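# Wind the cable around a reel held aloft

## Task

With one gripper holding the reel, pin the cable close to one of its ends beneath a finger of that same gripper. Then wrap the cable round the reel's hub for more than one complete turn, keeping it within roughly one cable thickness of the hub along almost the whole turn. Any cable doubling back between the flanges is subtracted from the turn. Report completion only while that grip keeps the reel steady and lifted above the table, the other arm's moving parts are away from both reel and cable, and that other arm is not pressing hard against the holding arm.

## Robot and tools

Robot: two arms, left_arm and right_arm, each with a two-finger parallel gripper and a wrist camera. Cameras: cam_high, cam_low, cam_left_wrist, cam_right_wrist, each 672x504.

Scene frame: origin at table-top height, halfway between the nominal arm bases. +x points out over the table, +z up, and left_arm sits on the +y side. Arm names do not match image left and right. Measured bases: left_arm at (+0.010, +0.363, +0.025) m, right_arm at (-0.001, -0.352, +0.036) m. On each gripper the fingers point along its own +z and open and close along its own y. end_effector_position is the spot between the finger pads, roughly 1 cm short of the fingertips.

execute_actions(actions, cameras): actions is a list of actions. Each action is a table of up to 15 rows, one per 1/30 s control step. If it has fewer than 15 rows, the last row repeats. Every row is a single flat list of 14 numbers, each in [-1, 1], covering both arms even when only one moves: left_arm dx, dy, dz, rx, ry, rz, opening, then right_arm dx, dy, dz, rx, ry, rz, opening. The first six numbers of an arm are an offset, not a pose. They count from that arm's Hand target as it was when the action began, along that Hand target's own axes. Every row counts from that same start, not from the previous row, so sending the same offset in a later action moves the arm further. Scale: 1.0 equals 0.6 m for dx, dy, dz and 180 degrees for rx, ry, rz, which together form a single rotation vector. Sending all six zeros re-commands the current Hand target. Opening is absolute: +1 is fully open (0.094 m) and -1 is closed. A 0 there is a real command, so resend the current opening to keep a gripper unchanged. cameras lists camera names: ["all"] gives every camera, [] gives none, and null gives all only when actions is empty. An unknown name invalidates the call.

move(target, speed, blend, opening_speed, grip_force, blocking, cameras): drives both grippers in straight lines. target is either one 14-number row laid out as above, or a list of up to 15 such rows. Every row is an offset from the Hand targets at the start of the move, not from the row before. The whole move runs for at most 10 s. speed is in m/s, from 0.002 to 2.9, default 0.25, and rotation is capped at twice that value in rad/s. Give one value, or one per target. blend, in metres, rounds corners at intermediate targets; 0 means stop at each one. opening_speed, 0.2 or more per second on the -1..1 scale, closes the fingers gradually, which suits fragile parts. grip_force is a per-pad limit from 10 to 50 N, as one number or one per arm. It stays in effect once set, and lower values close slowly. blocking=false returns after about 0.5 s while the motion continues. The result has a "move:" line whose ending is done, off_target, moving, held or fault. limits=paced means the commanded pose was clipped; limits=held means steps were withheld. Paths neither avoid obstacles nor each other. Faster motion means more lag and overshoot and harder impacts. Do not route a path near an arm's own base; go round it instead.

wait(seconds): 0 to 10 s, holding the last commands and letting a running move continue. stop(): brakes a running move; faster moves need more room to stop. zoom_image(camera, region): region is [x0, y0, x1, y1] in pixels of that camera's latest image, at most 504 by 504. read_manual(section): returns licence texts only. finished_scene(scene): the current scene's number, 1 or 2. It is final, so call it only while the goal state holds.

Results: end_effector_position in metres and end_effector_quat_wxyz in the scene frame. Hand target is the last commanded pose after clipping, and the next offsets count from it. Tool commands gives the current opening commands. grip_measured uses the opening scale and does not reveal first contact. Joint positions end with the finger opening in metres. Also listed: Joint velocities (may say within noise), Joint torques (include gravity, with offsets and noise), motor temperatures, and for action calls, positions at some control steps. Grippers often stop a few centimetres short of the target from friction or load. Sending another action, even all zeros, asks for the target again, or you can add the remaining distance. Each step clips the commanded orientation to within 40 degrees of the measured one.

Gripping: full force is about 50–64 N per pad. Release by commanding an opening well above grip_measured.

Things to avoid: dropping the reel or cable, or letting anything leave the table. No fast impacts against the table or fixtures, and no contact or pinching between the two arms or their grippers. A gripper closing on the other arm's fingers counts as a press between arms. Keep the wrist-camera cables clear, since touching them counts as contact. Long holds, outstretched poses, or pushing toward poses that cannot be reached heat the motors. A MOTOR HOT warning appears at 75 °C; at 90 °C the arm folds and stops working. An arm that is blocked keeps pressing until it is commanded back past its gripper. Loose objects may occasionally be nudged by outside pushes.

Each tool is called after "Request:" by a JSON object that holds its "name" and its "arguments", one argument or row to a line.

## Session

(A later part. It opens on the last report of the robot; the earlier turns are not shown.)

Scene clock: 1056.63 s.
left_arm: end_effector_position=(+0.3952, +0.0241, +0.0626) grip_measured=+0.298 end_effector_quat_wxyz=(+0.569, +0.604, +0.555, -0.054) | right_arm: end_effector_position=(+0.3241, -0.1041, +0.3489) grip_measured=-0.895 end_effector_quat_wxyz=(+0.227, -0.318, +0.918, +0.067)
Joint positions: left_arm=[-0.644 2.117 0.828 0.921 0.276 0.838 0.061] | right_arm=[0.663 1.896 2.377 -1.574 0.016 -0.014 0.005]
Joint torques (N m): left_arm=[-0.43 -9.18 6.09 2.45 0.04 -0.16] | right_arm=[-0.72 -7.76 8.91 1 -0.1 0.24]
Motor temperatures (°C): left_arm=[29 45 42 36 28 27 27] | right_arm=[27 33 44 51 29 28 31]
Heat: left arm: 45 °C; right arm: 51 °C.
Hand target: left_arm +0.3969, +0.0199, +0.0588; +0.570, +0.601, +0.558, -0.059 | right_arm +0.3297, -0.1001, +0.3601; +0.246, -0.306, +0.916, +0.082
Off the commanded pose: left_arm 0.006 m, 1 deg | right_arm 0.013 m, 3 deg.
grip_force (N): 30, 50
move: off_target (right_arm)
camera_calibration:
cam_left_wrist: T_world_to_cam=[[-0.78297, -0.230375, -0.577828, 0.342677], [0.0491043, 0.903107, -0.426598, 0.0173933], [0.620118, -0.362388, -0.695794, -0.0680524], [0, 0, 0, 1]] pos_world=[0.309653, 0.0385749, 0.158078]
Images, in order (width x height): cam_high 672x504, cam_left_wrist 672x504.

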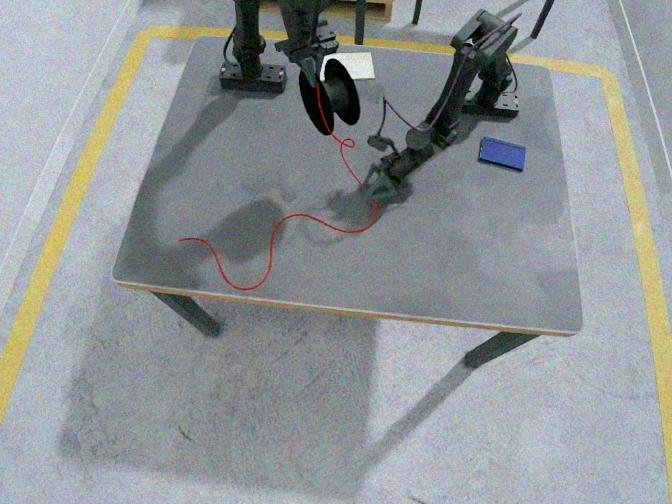

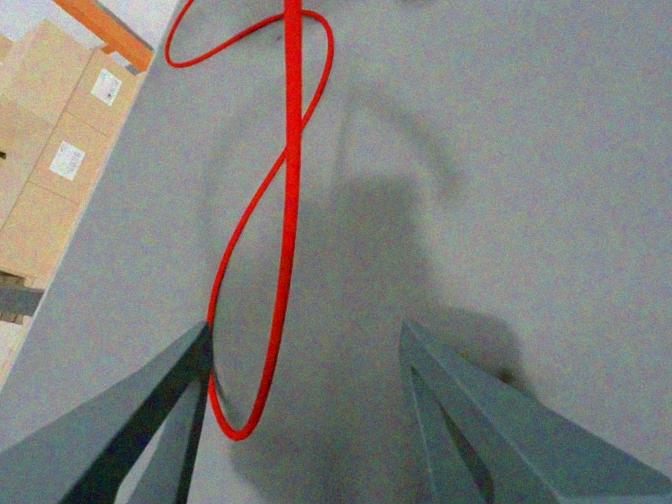

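Request:
{"name": "move", "arguments": {
  "target": [0,0.015,0.006,0,0,0,0.3,0,0,0,0,0,0,-1],
  "speed": 0.1,
  "grip_force": [50,50]
}}

Request:
{"name": "move", "arguments": {
  "target": [0,0,0,0,0,0,-1,0,0,0,0,0,0,-1],
  "opening_speed": 1.2,
  "cameras": ["cam_left_wrist","cam_right_wrist"]
}}

Scene clock: 1067.37 s.
left_arm: end_effector_position=(+0.4027, +0.0188, +0.0723) grip_measured=+0.298 end_effector_quat_wxyz=(+0.579, +0.600, +0.549, -0.052) | right_arm: end_effector_position=(+0.3241, -0.1041, +0.3489) grip_measured=-0.895 end_effector_quat_wxyz=(+0.227, -0.318, +0.918, +0.067)
Joint positions: left_arm=[-0.644 2.117 0.861 0.911 0.276 0.838 0.061] | right_arm=[0.663 1.896 2.377 -1.574 0.016 -0.014 0.005]
Joint torques (N m): left_arm=[0.72 -9.42 6.2 2.22 0.17 -0.11] | right_arm=[-0.81 -7.66 9.06 1.04 -0.11 0.19]
Heat: left arm: 45 °C; right arm: 50 °C.
Hand target: left_arm +0.4056, +0.0196, +0.0633; +0.570, +0.601, +0.558, -0.059 | right_arm +0.3297, -0.1001, +0.3601; +0.246, -0.306, +0.916, +0.082
Off the commanded pose: left_arm 0.010 m, 2 deg | right_arm 0.013 m, 3 deg.
move: off_target (right_arm)

Scene clock: 1068.67 s.
left_arm: end_effector_position=(+0.4027, +0.0188, +0.0722) grip_measured=-0.916 end_effector_quat_wxyz=(+0.579, +0.600, +0.549, -0.052) | right_arm: end_effector_position=(+0.3241, -0.1041, +0.3489) grip_measured=-0.895 end_effector_quat_wxyz=(+0.227, -0.318, +0.918, +0.067)
Joint positions: left_arm=[-0.644 2.117 0.861 0.911 0.276 0.838 0.004] | right_arm=[0.663 1.896 2.377 -1.574 0.016 -0.014 0.005]
Joint torques (N m): left_arm=[0.65 -9.33 6.24 2.23 0.15 -0.1] | right_arm=[-0.62 -7.73 9.01 1.02 -0.12 0.16]
Heat: left arm: 45 °C; right arm: 50 °C.
Hand target: left_arm +0.4056, +0.0196, +0.0633; +0.570, +0.601, +0.558, -0.059 | right_arm +0.3297, -0.1001, +0.3601; +0.246, -0.306, +0.916, +0.082
Off the commanded pose: left_arm 0.009 m, 2 deg | right_arm 0.013 m, 3 deg.
move: off_target (right_arm)
camera_calibration:
cam_left_wrist: T_world_to_cam=[[-0.771946, -0.238804, -0.589128, 0.349407], [0.0566812, 0.897208, -0.437955, 0.0238514], [0.633156, -0.37147, -0.679061, -0.0741696], [0, 0, 0, 1]] pos_world=[0.315332, 0.0344883, 0.165926]
cam_right_wrist: T_world_to_cam=[[0.601951, -0.787048, 0.134947, -0.336089], [-0.798043, -0.598849, 0.0671398, 0.203935], [0.0279704, -0.148108, -0.988576, 0.440237], [0, 0, 0, 1]] pos_world=[0.352744, -0.077189, 0.46687]
Images, in order (width x height): cam_left_wrist 672x504, cam_right_wrist 672x504.

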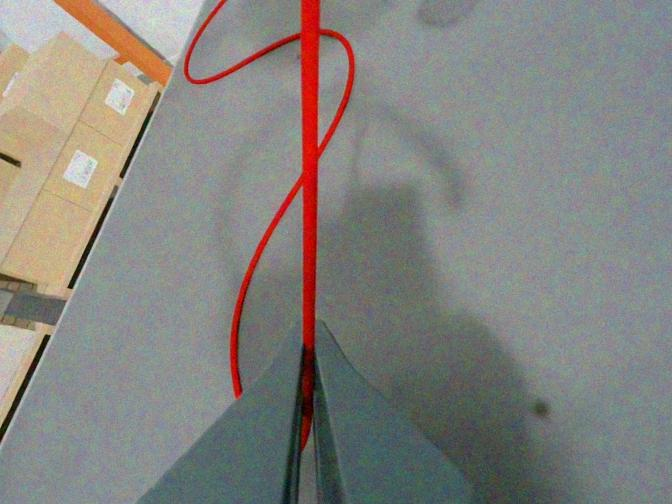

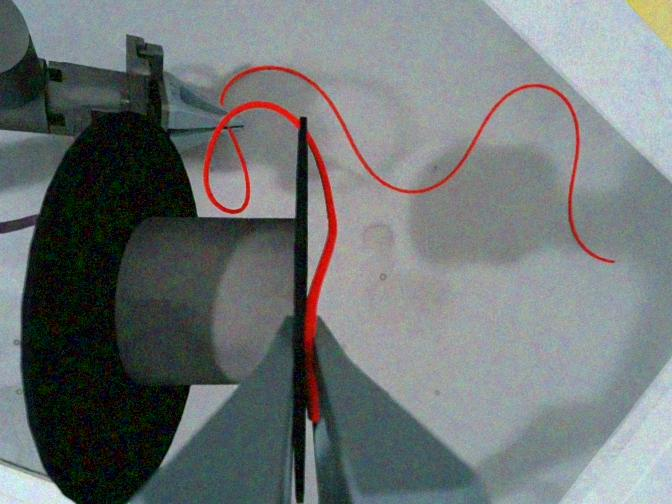

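Request:
{"name": "move", "arguments": {
  "target": [0.0737,-0.0823,-0.1407,0,0,0,-1,0.0835,0,0.1442,0,0,0,-1],
  "speed": 0.15,
  "cameras": ["all"]
}}

Scene clock: 1176.20 s.
left_arm: end_effector_position=(+0.3432, +0.0905, +0.0383) grip_measured=-0.916 end_effector_quat_wxyz=(+0.570, +0.600, +0.559, -0.059) | right_arm: end_effector_position=(+0.3254, -0.1030, +0.2417) grip_measured=-0.895 end_effector_quat_wxyz=(+0.212, -0.319, +0.922, +0.063)
Joint positions: left_arm=[-0.556 2.088 0.487 1.225 0.361 0.856 0.004] | right_arm=[0.663 1.707 1.672 -1.091 0.015 -0.013 0.005]
Joint torques (N m): left_arm=[0.72 -6.3 1.17 2.84 0.16 0.04] | right_arm=[-0.53 -11.3 6.53 1.19 -0.09 0.16]
Motor temperatures (°C): left_arm=[29 43 41 44 28 27 30] | right_arm=[27 34 44 47 29 28 32]
Heat: left arm: 44 °C; right arm: 47 °C.
Hand target: left_arm +0.3378, +0.0961, +0.0305; +0.570, +0.601, +0.558, -0.059 | right_arm +0.3297, -0.1002, +0.2600; +0.246, -0.306, +0.916, +0.082
Off the commanded pose: left_arm 0.011 m, 0 deg | right_arm 0.019 m, 5 deg.
move: off_target (left_arm, right_arm)
camera_calibration:
cam_left_wrist: T_world_to_cam=[[-0.787943, -0.239357, -0.567321, 0.305344], [0.0416483, 0.898526, -0.43694, -0.0470542], [0.614338, -0.367912, -0.698019, -0.0260535], [0, 0, 0, 1]] pos_world=[0.258559, 0.10578, 0.134483]
cam_right_wrist: T_world_to_cam=[[0.605199, -0.784717, 0.133992, -0.322061], [-0.796071, -0.597045, 0.0990362, 0.204718], [0.00228402, -0.166604, -0.986021, 0.340225], [0, 0, 0, 1]] pos_world=[0.357104, -0.0738183, 0.358348]

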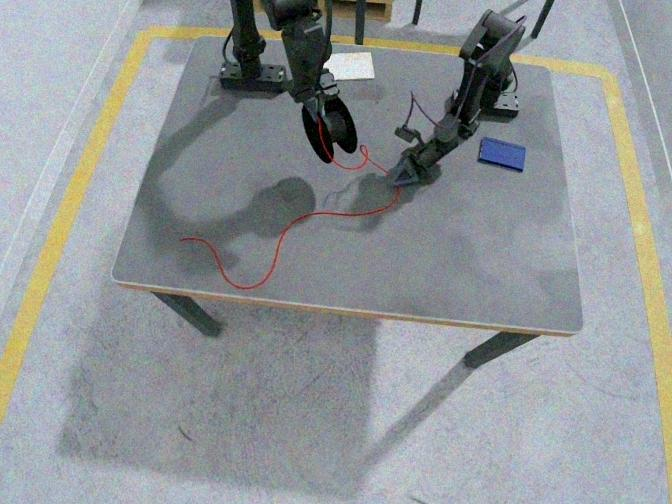

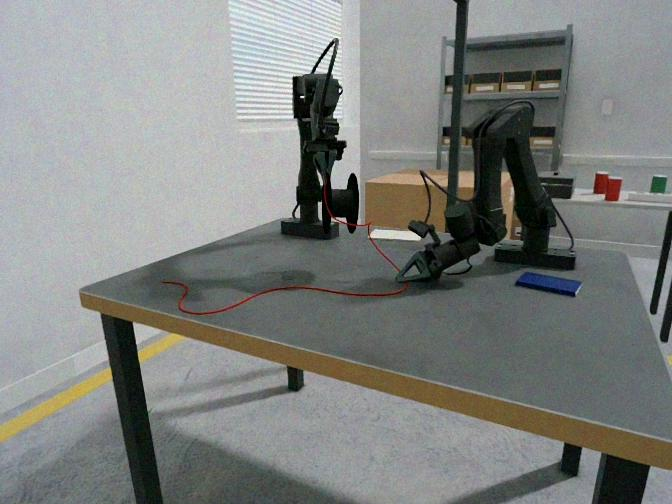

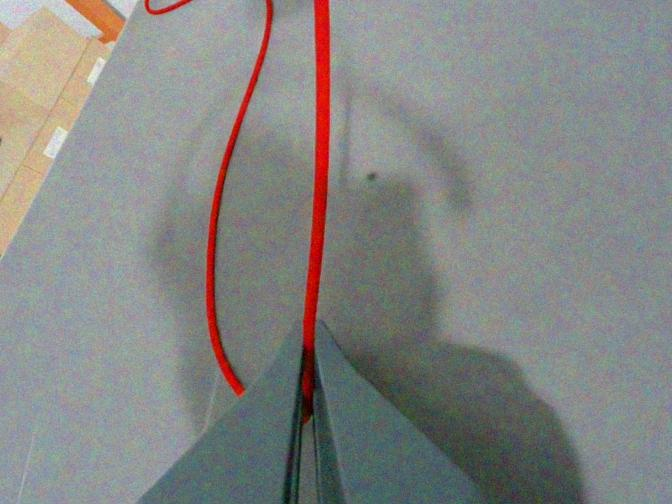

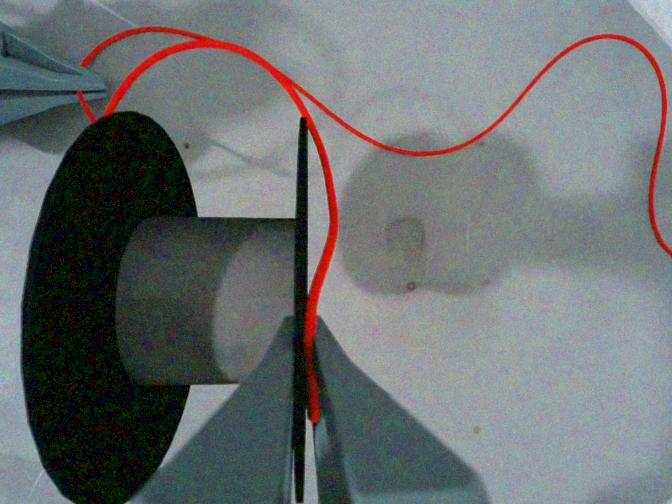

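Request:
{"name": "move", "arguments": {
  "target": [
    [0,0,0,0,0,0,-0.4,0,0,0,0,0,0,-1],
    [0,0,-0.1333,0,0,0,-0.4,0,0,0,0,0,0,-1],
    [-0.1275,0.1697,-0.1607,0.0344,0.1389,-0.1232,-0.4,0,0,0,0,0,0,-1],
    [-0.0413,0.162,0.0883,0.0688,0.2778,-0.2464,0.2,0,0,0,0,0,0,-1]
  ],
  "blend": [0,0.03,0.03,0],
  "speed": [0.1,0.12,0.25,0.25],
  "cameras": ["all"]
}}

Scene clock: 1212.23 s.
left_arm: end_effector_position=(+0.4303, +0.0716, +0.0968) grip_measured=+0.198 end_effector_quat_wxyz=(+0.169, +0.377, +0.908, -0.068) | right_arm: end_effector_position=(+0.3255, -0.1029, +0.2417) grip_measured=-0.895 end_effector_quat_wxyz=(+0.212, -0.319, +0.922, +0.063)
Joint positions: left_arm=[-0.601 2.186 1.834 -0.859 0.068 0.191 0.056] | right_arm=[0.663 1.707 1.672 -1.09 0.015 -0.013 0.005]
Joint torques (N m): left_arm=[-0.57 -11.56 8.66 1.24 0.01 -0.07] | right_arm=[-0.54 -11.1 6.48 1.2 -0.08 0.15]
Heat: left arm: 48 °C; right arm: 48 °C.
Hand target: left_arm +0.4302, +0.0678, +0.0900; +0.161, +0.377, +0.910, -0.067 | right_arm +0.3298, -0.1002, +0.2600; +0.246, -0.306, +0.916, +0.082
Off the commanded pose: left_arm 0.008 m, 1 deg | right_arm 0.019 m, 5 deg.
move: off_target (right_arm)
camera_calibration:
cam_left_wrist: T_world_to_cam=[[-0.701245, -0.708993, 0.0747311, 0.336776], [-0.693976, 0.702854, 0.156184, 0.265], [-0.163259, 0.0576618, -0.984897, 0.286235], [0, 0, 0, 1]] pos_world=[0.466796, 0.0360107, 0.215355]
cam_right_wrist: T_world_to_cam=[[0.605108, -0.784781, 0.134028, -0.321981], [-0.796139, -0.597015, 0.0986685, 0.204927], [0.00258355, -0.16641, -0.986053, 0.340259], [0, 0, 0, 1]] pos_world=[0.357105, -0.0737181, 0.358448]

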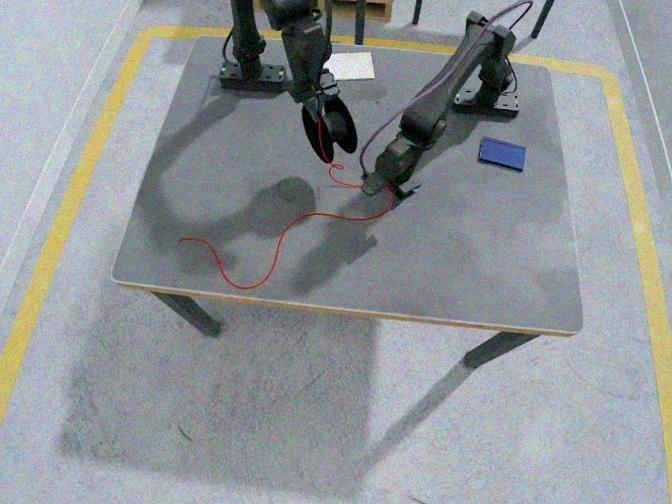

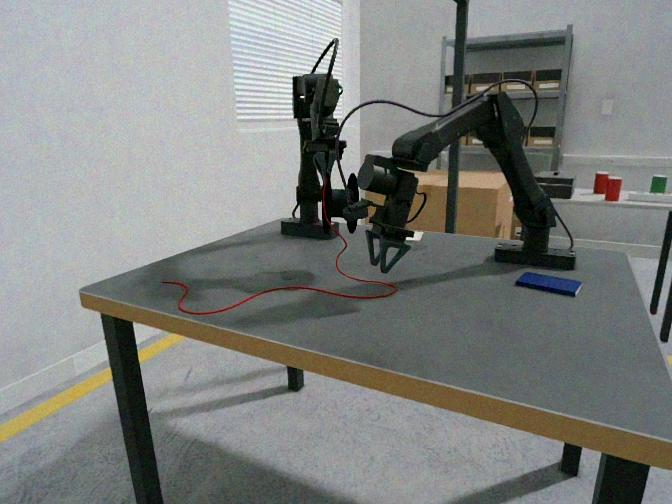

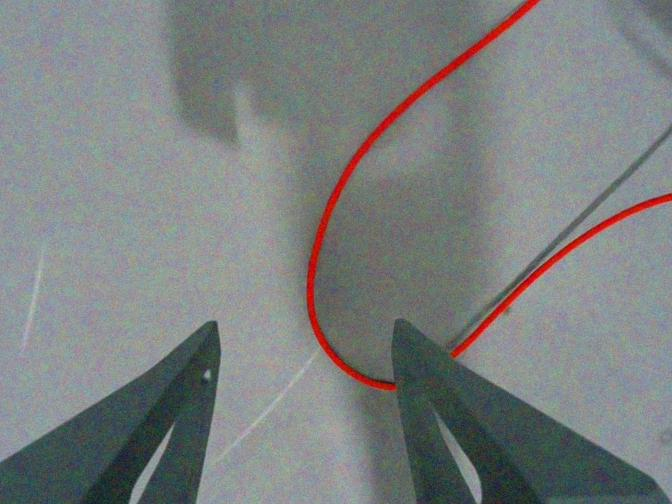

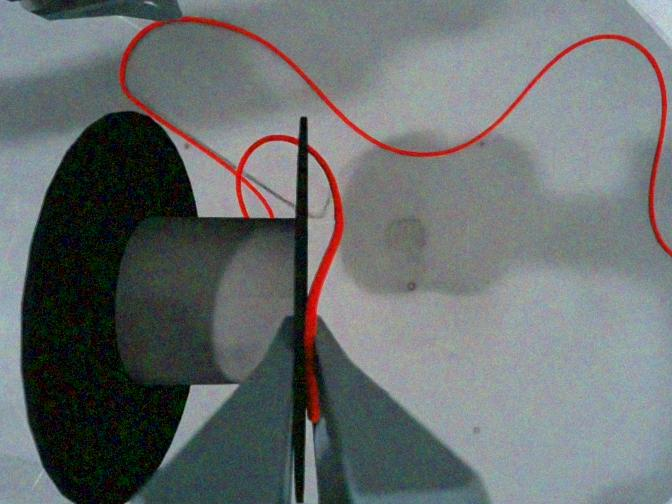

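Request:
{"name": "move", "arguments": {
  "target": [
    [0.0013,-0.0048,0.0848,0.0210,0.0170,0.0631,0.0,0,0,0,0,0,0,-1],
    [0.0185,-0.0048,0.132,0.0210,0.0170,0.0631,0.0,0,0,0,0,0,0,-1]
  ],
  "blend": [0,0],
  "speed": [0.15,0.06],
  "cameras": ["cam_left_wrist"]
}}

Scene clock: 1231.73 s.
left_arm: end_effector_position=(+0.4462, +0.0535, +0.0320) grip_measured=+0.001 end_effector_quat_wxyz=(+0.148, +0.467, +0.869, -0.066) | right_arm: end_effector_position=(+0.3255, -0.1029, +0.2417) grip_measured=-0.895 end_effector_quat_wxyz=(+0.212, -0.319, +0.922, +0.063)
Joint positions: left_arm=[-0.601 2.386 1.928 -0.804 0.103 0.386 0.047] | right_arm=[0.663 1.707 1.672 -1.09 0.015 -0.013 0.005]
Joint torques (N m): left_arm=[-0.1 -12.66 5.3 1.34 0.18 0.08] | right_arm=[-0.59 -11.04 6.68 1.25 -0.08 0.16]
Heat: left arm: 42 °C; right arm: 48 °C.
Hand target: left_arm +0.4399, +0.0539, +0.0117; +0.129, +0.472, +0.869, -0.070 | right_arm +0.3298, -0.1002, +0.2600; +0.246, -0.306, +0.916, +0.082
Off the commanded pose: left_arm 0.021 m, 2 deg | right_arm 0.019 m, 5 deg.
move: off_target (left_arm, right_arm)
camera_calibration:
cam_left_wrist: T_world_to_cam=[[-0.82504, -0.562378, 0.0551467, 0.388022], [-0.54309, 0.816112, 0.19752, 0.224187], [-0.156087, 0.133012, -0.978746, 0.218581], [0, 0, 0, 1]] pos_world=[0.476005, 0.00617879, 0.148255]
Images, in order (width x height): cam_left_wrist 672x504.

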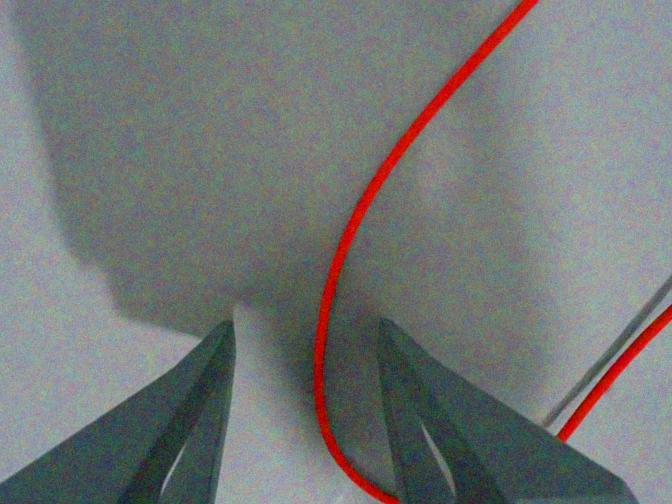

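Request:
{"name": "move", "arguments": {
  "target": [0.0066,0,0.0188,0,0,0,0.0,0,0,0,0,0,0,-1],
  "speed": 0.05,
  "cameras": ["cam_left_wrist"]
}}

Scene clock: 1236.17 s.
left_arm: end_effector_position=(+0.4485, +0.0495, +0.0307) grip_measured=+0.001 end_effector_quat_wxyz=(+0.158, +0.467, +0.867, -0.072) | right_arm: end_effector_position=(+0.3255, -0.1029, +0.2417) grip_measured=-0.895 end_effector_quat_wxyz=(+0.212, -0.319, +0.922, +0.063)
Joint positions: left_arm=[-0.601 2.386 1.916 -0.771 0.115 0.386 0.047] | right_arm=[0.663 1.707 1.672 -1.09 0.015 -0.013 0.005]
Joint torques (N m): left_arm=[-0.05 -11.79 4.04 1.4 0.03 0.07] | right_arm=[-0.61 -11.25 6.53 1.2 -0.13 0.18]
Heat: left arm: 43 °C; right arm: 48 °C.
Hand target: left_arm +0.4396, +0.0544, -0.0003; +0.129, +0.472, +0.869, -0.070 | right_arm +0.3298, -0.1002, +0.2600; +0.246, -0.306, +0.916, +0.082
Off the commanded pose: left_arm 0.033 m, 3 deg | right_arm 0.019 m, 5 deg.
move: off_target (left_arm, right_arm)
camera_calibration:
cam_left_wrist: T_world_to_cam=[[-0.827977, -0.557811, 0.057449, 0.388715], [-0.541796, 0.822183, 0.174564, 0.228793], [-0.144607, 0.113409, -0.982969, 0.214171], [0, 0, 0, 1]] pos_world=[0.476777, 0.00443108, 0.148253]
Images, in order (width x height): cam_left_wrist 672x504.

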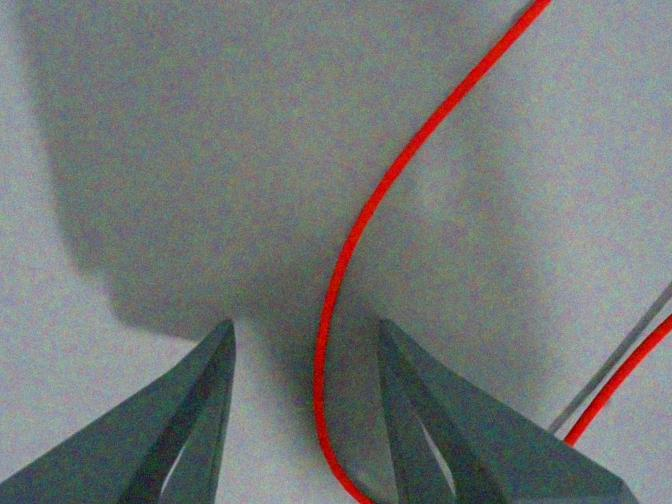

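Request:
{"name": "move", "arguments": {
  "target": [-0.0066,0,-0.0188,0,0,0,-1,0,0,0,0,0,0,-1],
  "opening_speed": 1.2,
  "cameras": ["cam_left_wrist"]
}}

Scene clock: 1241.47 s.
left_arm: end_effector_position=(+0.4478, +0.0478, +0.0306) grip_measured=-0.942 end_effector_quat_wxyz=(+0.158, +0.468, +0.866, -0.077) | right_arm: end_effector_position=(+0.3255, -0.1029, +0.2417) grip_measured=-0.895 end_effector_quat_wxyz=(+0.212, -0.319, +0.922, +0.063)
Joint positions: left_arm=[-0.601 2.386 1.914 -0.767 0.123 0.387 0.003] | right_arm=[0.663 1.707 1.672 -1.09 0.015 -0.013 0.005]
Joint torques (N m): left_arm=[-0.02 -12.62 6.52 1.06 -0.02 0.05] | right_arm=[-0.72 -11.41 6.56 1.23 -0.14 0.17]
Heat: left arm: 44 °C; right arm: 48 °C.
Hand target: left_arm +0.4399, +0.0540, +0.0116; +0.129, +0.472, +0.869, -0.070 | right_arm +0.3298, -0.1002, +0.2600; +0.246, -0.306, +0.916, +0.082
Off the commanded pose: left_arm 0.021 m, 3 deg | right_arm 0.019 m, 5 deg.
move: off_target (left_arm, right_arm)
camera_calibration:
cam_left_wrist: T_world_to_cam=[[-0.829818, -0.554322, 0.0642561, 0.387714], [-0.538309, 0.825506, 0.169596, 0.228196], [-0.147055, 0.106144, -0.983417, 0.215645], [0, 0, 0, 1]] pos_world=[0.476284, 0.00365205, 0.148454]
Images, in order (width x height): cam_left_wrist 672x504.

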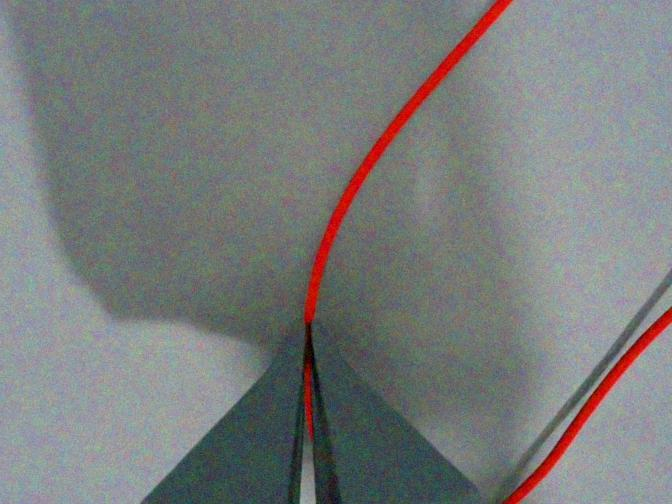

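Request:
{"name": "move", "arguments": {
  "target": [
    [-0.0339,0,-0.1115,0,0,0,-1,-0.0417,0,-0.0721,0,0,0,-1],
    [0.0022,-0.0138,-0.2355,-0.330,-0.2945,0.408,-1,-0.0835,0,-0.1442,0,0,0,-1]
  ],
  "blend": [0.03,0],
  "speed": 0.2,
  "cameras": ["all"]
}}

Scene clock: 1276.43 s.
left_arm: end_effector_position=(+0.4126, +0.0840, +0.1618) grip_measured=-0.942 end_effector_quat_wxyz=(+0.675, +0.659, +0.221, +0.247) | right_arm: end_effector_position=(+0.3240, -0.1037, +0.3489) grip_measured=-0.895 end_effector_quat_wxyz=(+0.227, -0.318, +0.918, +0.069)
Joint positions: left_arm=[-0.463 2.037 0.687 1.388 0.45 1.58 0.003] | right_arm=[0.663 1.896 2.377 -1.574 0.014 -0.013 0.005]
Joint velocities: left_arm=[-0.012 -0.002 0.002 0.154 0.081 -0.007 0] | right_arm=[within noise]
Joint torques (N m): left_arm=[0.47 -7.98 3.71 2.36 0.17 -0.11] | right_arm=[-0.61 -7.76 8.9 0.98 -0.13 0.2]
Heat: left arm: 46 °C; right arm: 47 °C.
Hand target: left_arm +0.4099, +0.0851, +0.1466; +0.669, +0.669, +0.230, +0.229 | right_arm +0.3298, -0.1001, +0.3600; +0.246, -0.307, +0.916, +0.082
Off the commanded pose: left_arm 0.016 m, 3 deg | right_arm 0.013 m, 3 deg.
move: off_target (left_arm, right_arm)
camera_calibration:
cam_left_wrist: T_world_to_cam=[[-0.0302011, 0.0249409, -0.999233, 0.16365], [0.364068, 0.931292, 0.0122414, -0.198517], [0.930883, -0.363419, -0.0372062, -0.222791], [0, 0, 0, 1]] pos_world=[0.284608, 0.0998295, 0.157666]
cam_right_wrist: T_world_to_cam=[[0.602144, -0.787322, 0.132469, -0.334873], [-0.797939, -0.599027, 0.0667838, 0.204165], [0.0267721, -0.145916, -0.988935, 0.441122], [0, 0, 0, 1]] pos_world=[0.352743, -0.0769855, 0.466966]

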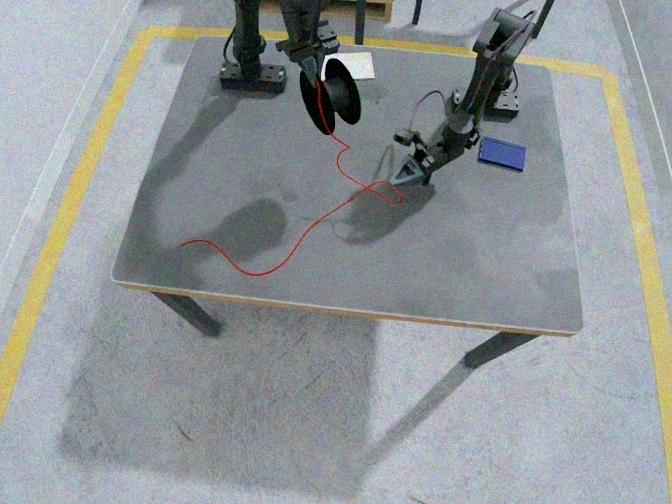

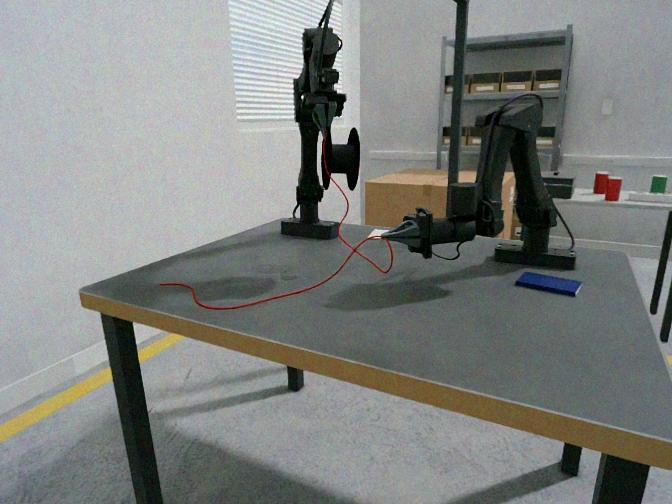

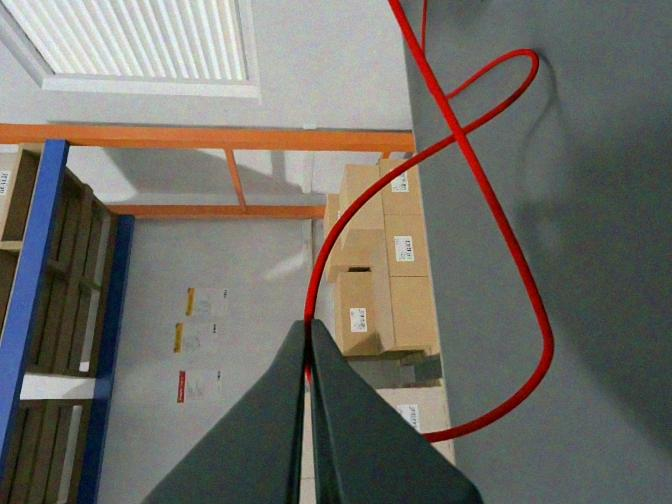

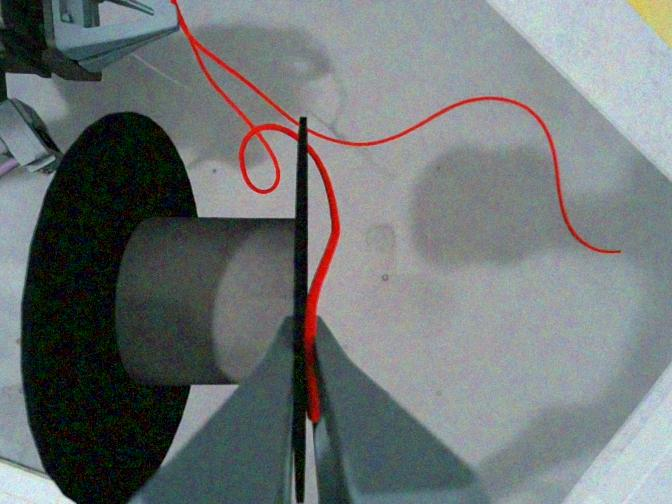

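Request:
{"name": "move", "arguments": {
  "target": [
    [-0.2667,-0.0667,-0.0175,0.0833,-0.0035,0.0275,-1,0,0,0,0,0,0,-1],
    [-0.5167,0.0333,-0.0175,0.0833,-0.0035,0.0275,-1,0,0,0,0,0,0,-1]
  ],
  "blend": [0.05,0],
  "speed": 0.2,
  "cameras": ["all"]
}}

Scene clock: 1335.93 s.
left_arm: end_effector_position=(+0.1578, -0.0942, +0.1572) grip_measured=-0.942 end_effector_quat_wxyz=(+0.561, +0.766, +0.216, +0.227) | right_arm: end_effector_position=(+0.3238, -0.1039, +0.3488) grip_measured=-0.895 end_effector_quat_wxyz=(+0.226, -0.318, +0.918, +0.068)
Joint positions: left_arm=[-1.463 1.774 0.769 0.692 -0.514 1.523 0.003] | right_arm=[0.663 1.896 2.377 -1.575 0.014 -0.013 0.005]
Joint torques (N m): left_arm=[0.14 -10.33 7.58 2.13 -0.14 -0.18] | right_arm=[-0.54 -7.73 9.03 1.05 -0.13 0.17]
Heat: left arm: 46 °C; right arm: 45 °C.
Hand target: left_arm +0.1587, -0.0969, +0.1667; +0.567, +0.761, +0.225, +0.222 | right_arm +0.3298, -0.1001, +0.3600; +0.246, -0.307, +0.916, +0.082
Off the commanded pose: left_arm 0.010 m, 1 deg | right_arm 0.013 m, 3 deg.
joint read past its limit (right arm) — joint 4 (wrist pitch), lower limit.
move: off_target (right_arm)
camera_calibration:
cam_left_wrist: T_world_to_cam=[[-0.146574, 0.311817, -0.938768, 0.191615], [0.40077, 0.886361, 0.231836, 0.0157701], [0.904378, -0.342249, -0.254885, -0.0101344], [0, 0, 0, 1]] pos_world=[0.030931, -0.0771954, 0.173643]
cam_right_wrist: T_world_to_cam=[[0.602198, -0.78729, 0.132408, -0.334853], [-0.797927, -0.598921, 0.0678646, 0.203536], [0.025873, -0.14652, -0.988869, 0.441151], [0, 0, 0, 1]] pos_world=[0.352641, -0.0770866, 0.466765]

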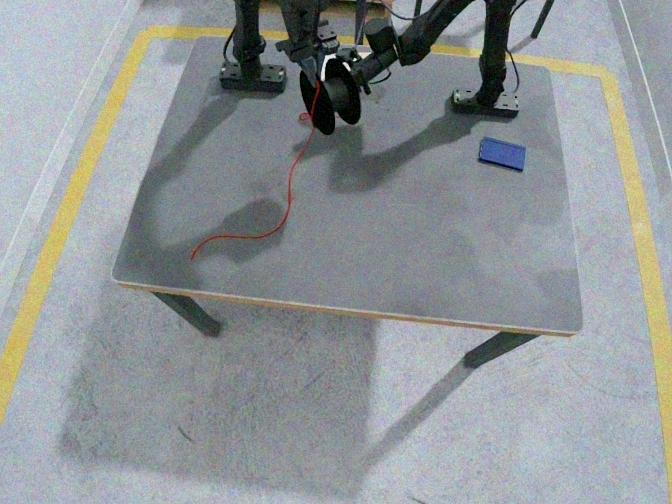

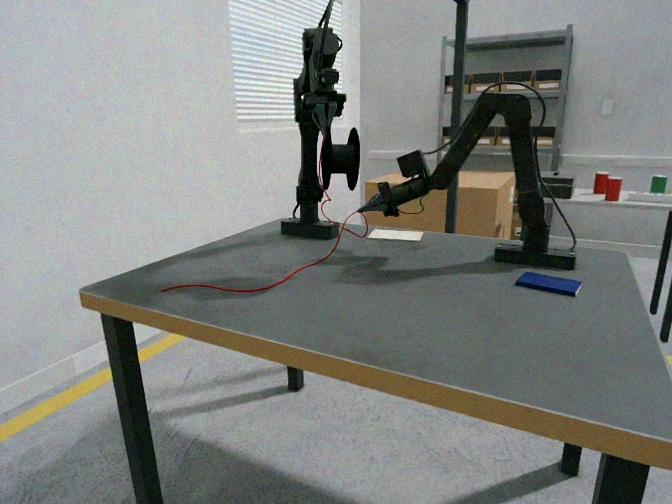

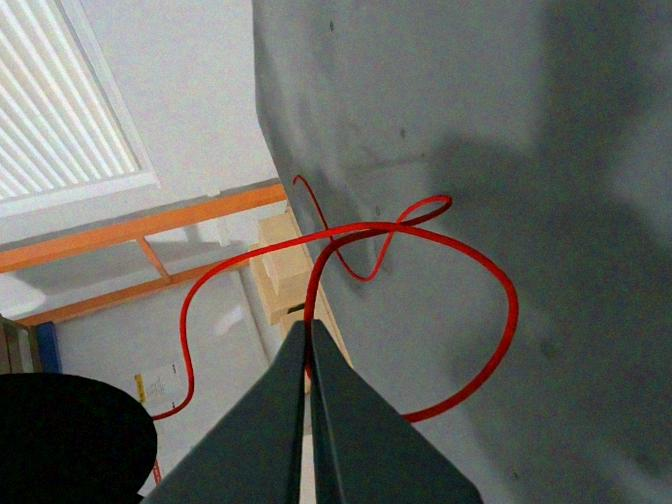

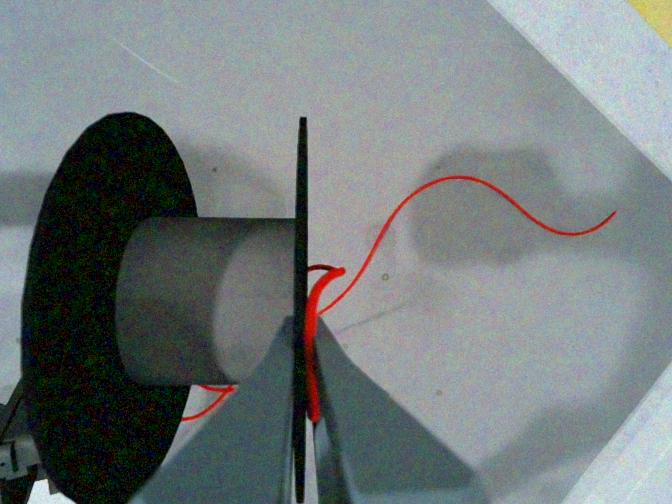

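Request:
{"name": "move", "arguments": {
  "target": [
    [0.2402,-0.1178,0.0257,0,0,0,-1,0,0,0,0,0,0,-1],
    [0.5155,-0.035,0.0152,-0.0833,0.0035,-0.0275,-1,0.0183,0.0035,-0.0877,-0.0022,-0.2497,-0.0014,-1],
    [0.827,0.2823,-0.1222,-0.0833,0.0035,-0.0275,-1,0.0183,0.0035,-0.0877,-0.0022,-0.2497,-0.0014,-1]
  ],
  "blend": [0.05,0.05,0],
  "speed": 0.25,
  "cameras": ["all"]
}}

Scene clock: 1420.30 s.
left_arm: end_effector_position=(+0.5251, +0.2127, +0.3941) grip_measured=-0.942 end_effector_quat_wxyz=(+0.670, +0.663, +0.228, +0.244) | right_arm: end_effector_position=(+0.2981, -0.1233, +0.3711) grip_measured=-0.895 end_effector_quat_wxyz=(+0.534, -0.269, +0.783, +0.173)
Joint positions: left_arm=[-0.044 1.798 1.513 0.311 0.863 1.57 0.003] | right_arm=[0.663 1.108 1.16 -0.43 0.012 -0.013 0.005]
Joint torques (N m): left_arm=[0.01 -9.42 9.5 1.95 0.18 -0.03] | right_arm=[-0.03 -4.62 7.49 2.43 -0.09 0.16]
Heat: left arm: 46 °C; right arm: 46 °C.
Hand target: left_arm +0.5274, +0.2104, +0.3898; +0.669, +0.669, +0.230, +0.229 | right_arm +0.2999, -0.1200, +0.3999; +0.576, -0.255, +0.752, +0.196
Off the commanded pose: left_arm 0.005 m, 2 deg | right_arm 0.029 m, 7 deg.
move: off_target (right_arm)
camera_calibration:
cam_left_wrist: T_world_to_cam=[[-0.046527, 0.0332647, -0.998363, 0.402361], [0.357917, 0.933642, 0.0144281, -0.360449], [0.932593, -0.35666, -0.0553456, -0.267276], [0, 0, 0, 1]] pos_world=[0.396992, 0.227819, 0.39211]
cam_right_wrist: T_world_to_cam=[[0.535435, -0.839003, 0.0968677, -0.310976], [-0.638859, -0.477363, -0.603311, 0.3866], [0.55242, 0.261149, -0.791602, 0.28109], [0, 0, 0, 1]] pos_world=[0.25821, -0.149767, 0.485875]

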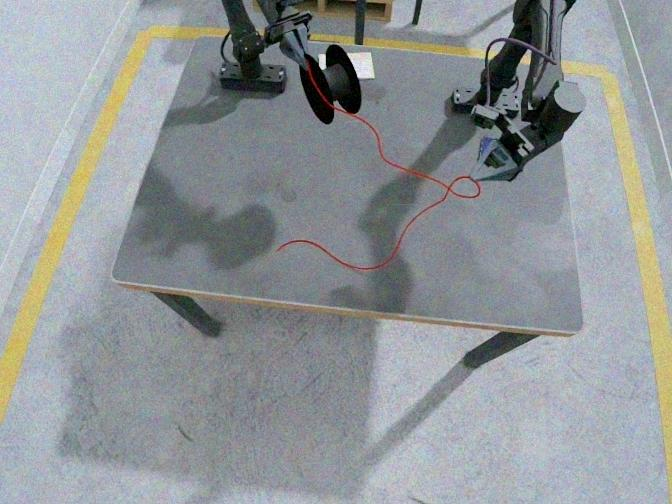

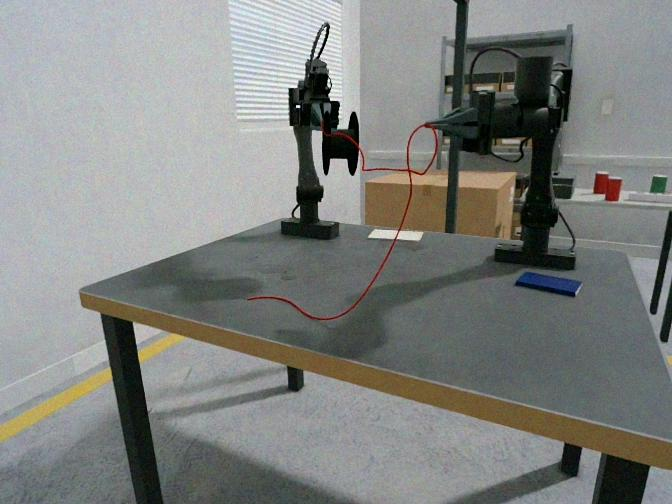

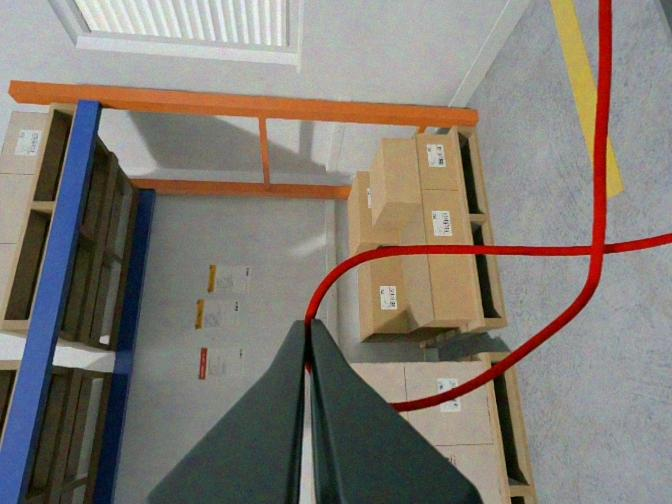

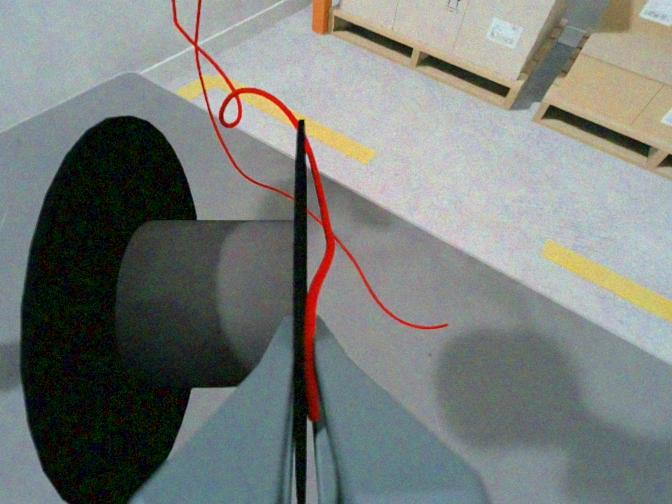

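Request:
{"name": "move", "arguments": {
  "target": [
    [-0.0773,-0.2557,0.005,0.0417,0,0,-1,0,0,0,0,0,0,-1],
    [-0.244,-0.5057,0.005,0.0833,0,0,-1,0,0,0,0,0,0,-1],
    [-0.494,-0.5057,0.005,0.0833,0,0,-1,0,0,0,0,0,0,-1],
    [-0.744,-0.5057,0.005,0.0833,0,0,-1,0,0,0,0,0,0,-1]
  ],
  "blend": [0.05,0.05,0.05,0],
  "speed": 0.2,
  "cameras": ["all"]
}}

Scene clock: 1449.00 s.
left_arm: end_effector_position=(+0.1760, -0.0641, +0.0969) grip_measured=-0.942 end_effector_quat_wxyz=(+0.587, +0.743, +0.251, +0.201) | right_arm: end_effector_position=(+0.2980, -0.1233, +0.3711) grip_measured=-0.895 end_effector_quat_wxyz=(+0.534, -0.269, +0.783, +0.173)
Joint positions: left_arm=[-1.389 1.969 0.58 1.131 -0.444 1.461 0.003] | right_arm=[0.663 1.108 1.16 -0.43 0.012 -0.013 0.005]
Joint torques (N m): left_arm=[0.05 -7.23 5.6 2.15 -0.14 -0.18] | right_arm=[0.01 -4.67 7.38 2.46 -0.09 0.17]
Motor temperatures (°C): left_arm=[29 42 43 46 28 27 31] | right_arm=[27 36 45 58 29 28 32]
Heat: left arm: 46 °C; right arm: 58 °C.
Hand target: left_arm +0.1768, -0.0662, +0.0869; +0.576, +0.750, +0.258, +0.197 | right_arm +0.2999, -0.1200, +0.3999; +0.576, -0.255, +0.752, +0.196
Off the commanded pose: left_arm 0.010 m, 2 deg | right_arm 0.029 m, 7 deg.
move: off_target (right_arm)
camera_calibration:
cam_left_wrist: T_world_to_cam=[[-0.207048, 0.219523, -0.953384, 0.134344], [0.390904, 0.911893, 0.125076, 0.00939099], [0.896842, -0.346785, -0.274618, -0.0287297], [0, 0, 0, 1]] pos_world=[0.0499108, -0.0480183, 0.119018]
cam_right_wrist: T_world_to_cam=[[0.535726, -0.838841, 0.0966584, -0.310871], [-0.63881, -0.477489, -0.603263, 0.386481], [0.552195, 0.261437, -0.791664, 0.281276], [0, 0, 0, 1]] pos_world=[0.25811, -0.149767, 0.485874]

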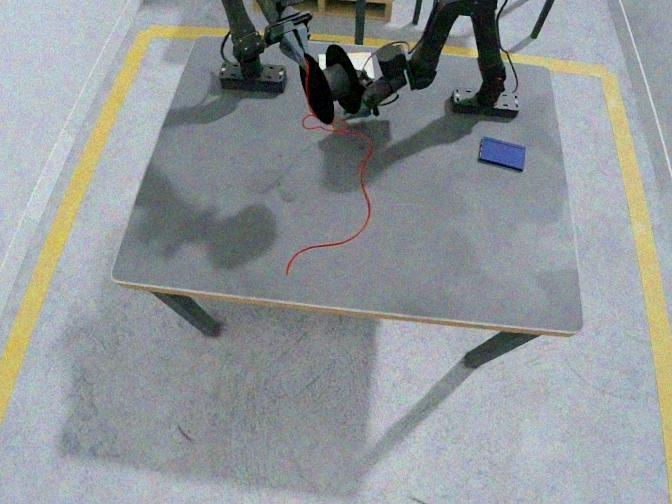

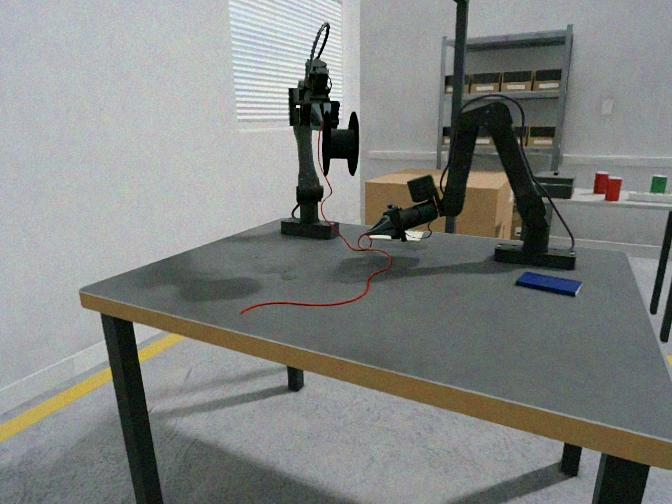

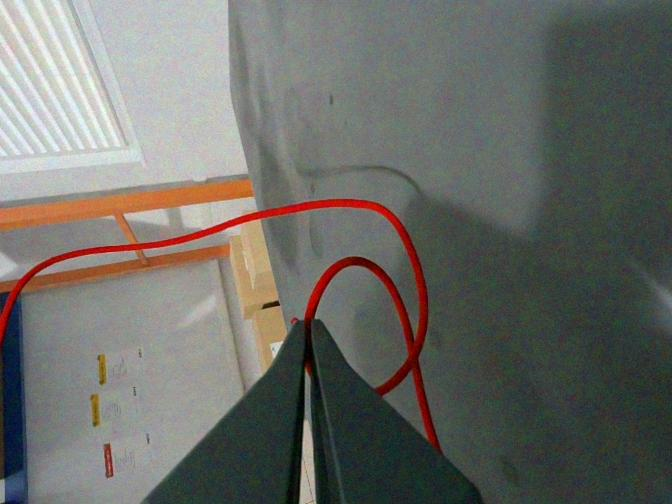

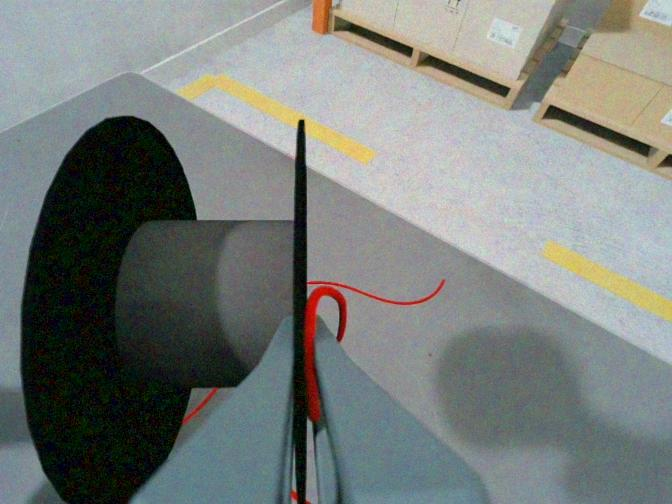

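Request:
{"name": "move", "arguments": {
  "target": [
    [0.5,0,0,0,0,0,-1,0,0,0,0,0,0,-1],
    [0.74,0.5633,-0.1512,-0.0833,0,0,-1,0,0,0,0,0,0,-1],
    [0.4,0.4378,-0.1692,-0.0833,0,0,-1,0,0,0,0,0,0,-1]
  ],
  "blend": [0.05,0.02,0],
  "speed": [0.3,0.3,0.15],
  "cameras": ["all"]
}}

Scene clock: 1502.57 s.
left_arm: end_effector_position=(+0.3530, +0.1049, +0.3709) grip_measured=-0.942 end_effector_quat_wxyz=(+0.669, +0.667, +0.227, +0.236) | right_arm: end_effector_position=(+0.2981, -0.1233, +0.3711) grip_measured=-0.895 end_effector_quat_wxyz=(+0.534, -0.269, +0.783, +0.173)
Joint positions: left_arm=[-0.485 1.253 0.913 0.348 0.435 1.578 0.003] | right_arm=[0.663 1.108 1.16 -0.43 0.012 -0.013 0.005]
Joint torques (N m): left_arm=[-0.35 -6.74 6.11 2.34 0.03 -0.09] | right_arm=[-0.29 -4.49 7.46 2.46 -0.1 0.14]
Motor temperatures (°C): left_arm=[29 38 39 46 28 27 31] | right_arm=[27 35 45 66 29 28 32]
Heat: left arm: 46 °C; right arm: 66 °C.
Hand target: left_arm +0.3479, +0.1051, +0.3666; +0.669, +0.669, +0.230, +0.229 | right_arm +0.2999, -0.1200, +0.4000; +0.576, -0.255, +0.752, +0.196
Off the commanded pose: left_arm 0.007 m, 1 deg | right_arm 0.029 m, 7 deg.
move: off_target (right_arm)
camera_calibration:
cam_left_wrist: T_world_to_cam=[[-0.0582239, 0.0365073, -0.997636, 0.378318], [0.371159, 0.928488, 0.0123153, -0.201119], [0.926742, -0.369565, -0.0676102, -0.138478], [0, 0, 0, 1]] pos_world=[0.225007, 0.121748, 0.370538]
cam_right_wrist: T_world_to_cam=[[0.53571, -0.83885, 0.0966719, -0.310874], [-0.638555, -0.477361, -0.603634, 0.386616], [0.552506, 0.261642, -0.791379, 0.281089], [0, 0, 0, 1]] pos_world=[0.25811, -0.149766, 0.485875]

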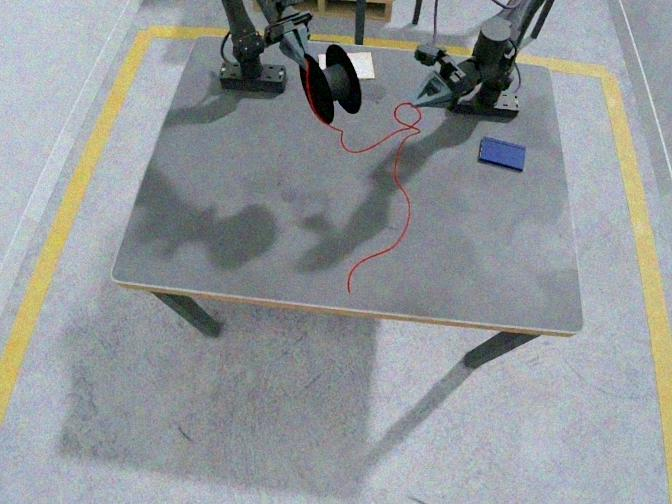

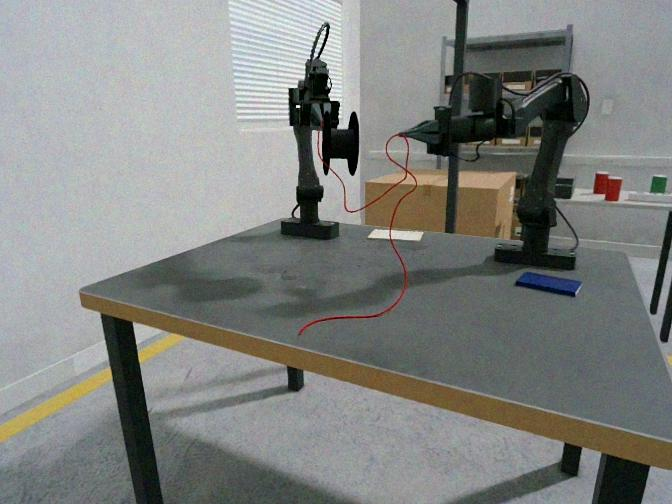

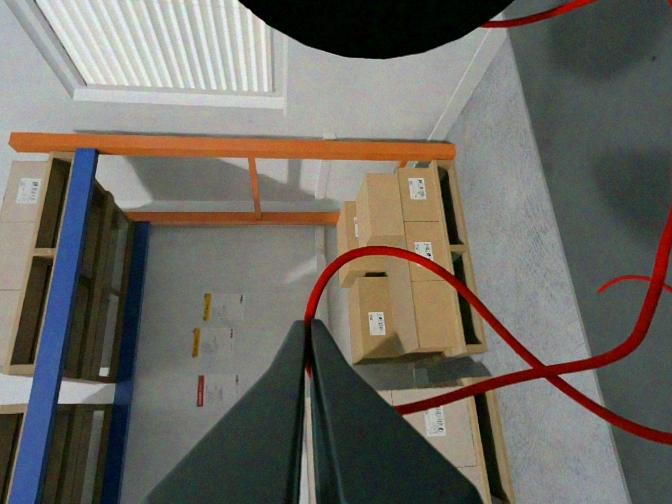

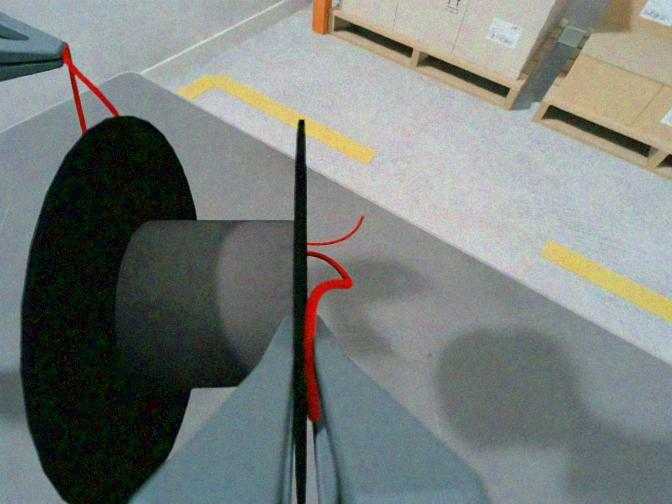

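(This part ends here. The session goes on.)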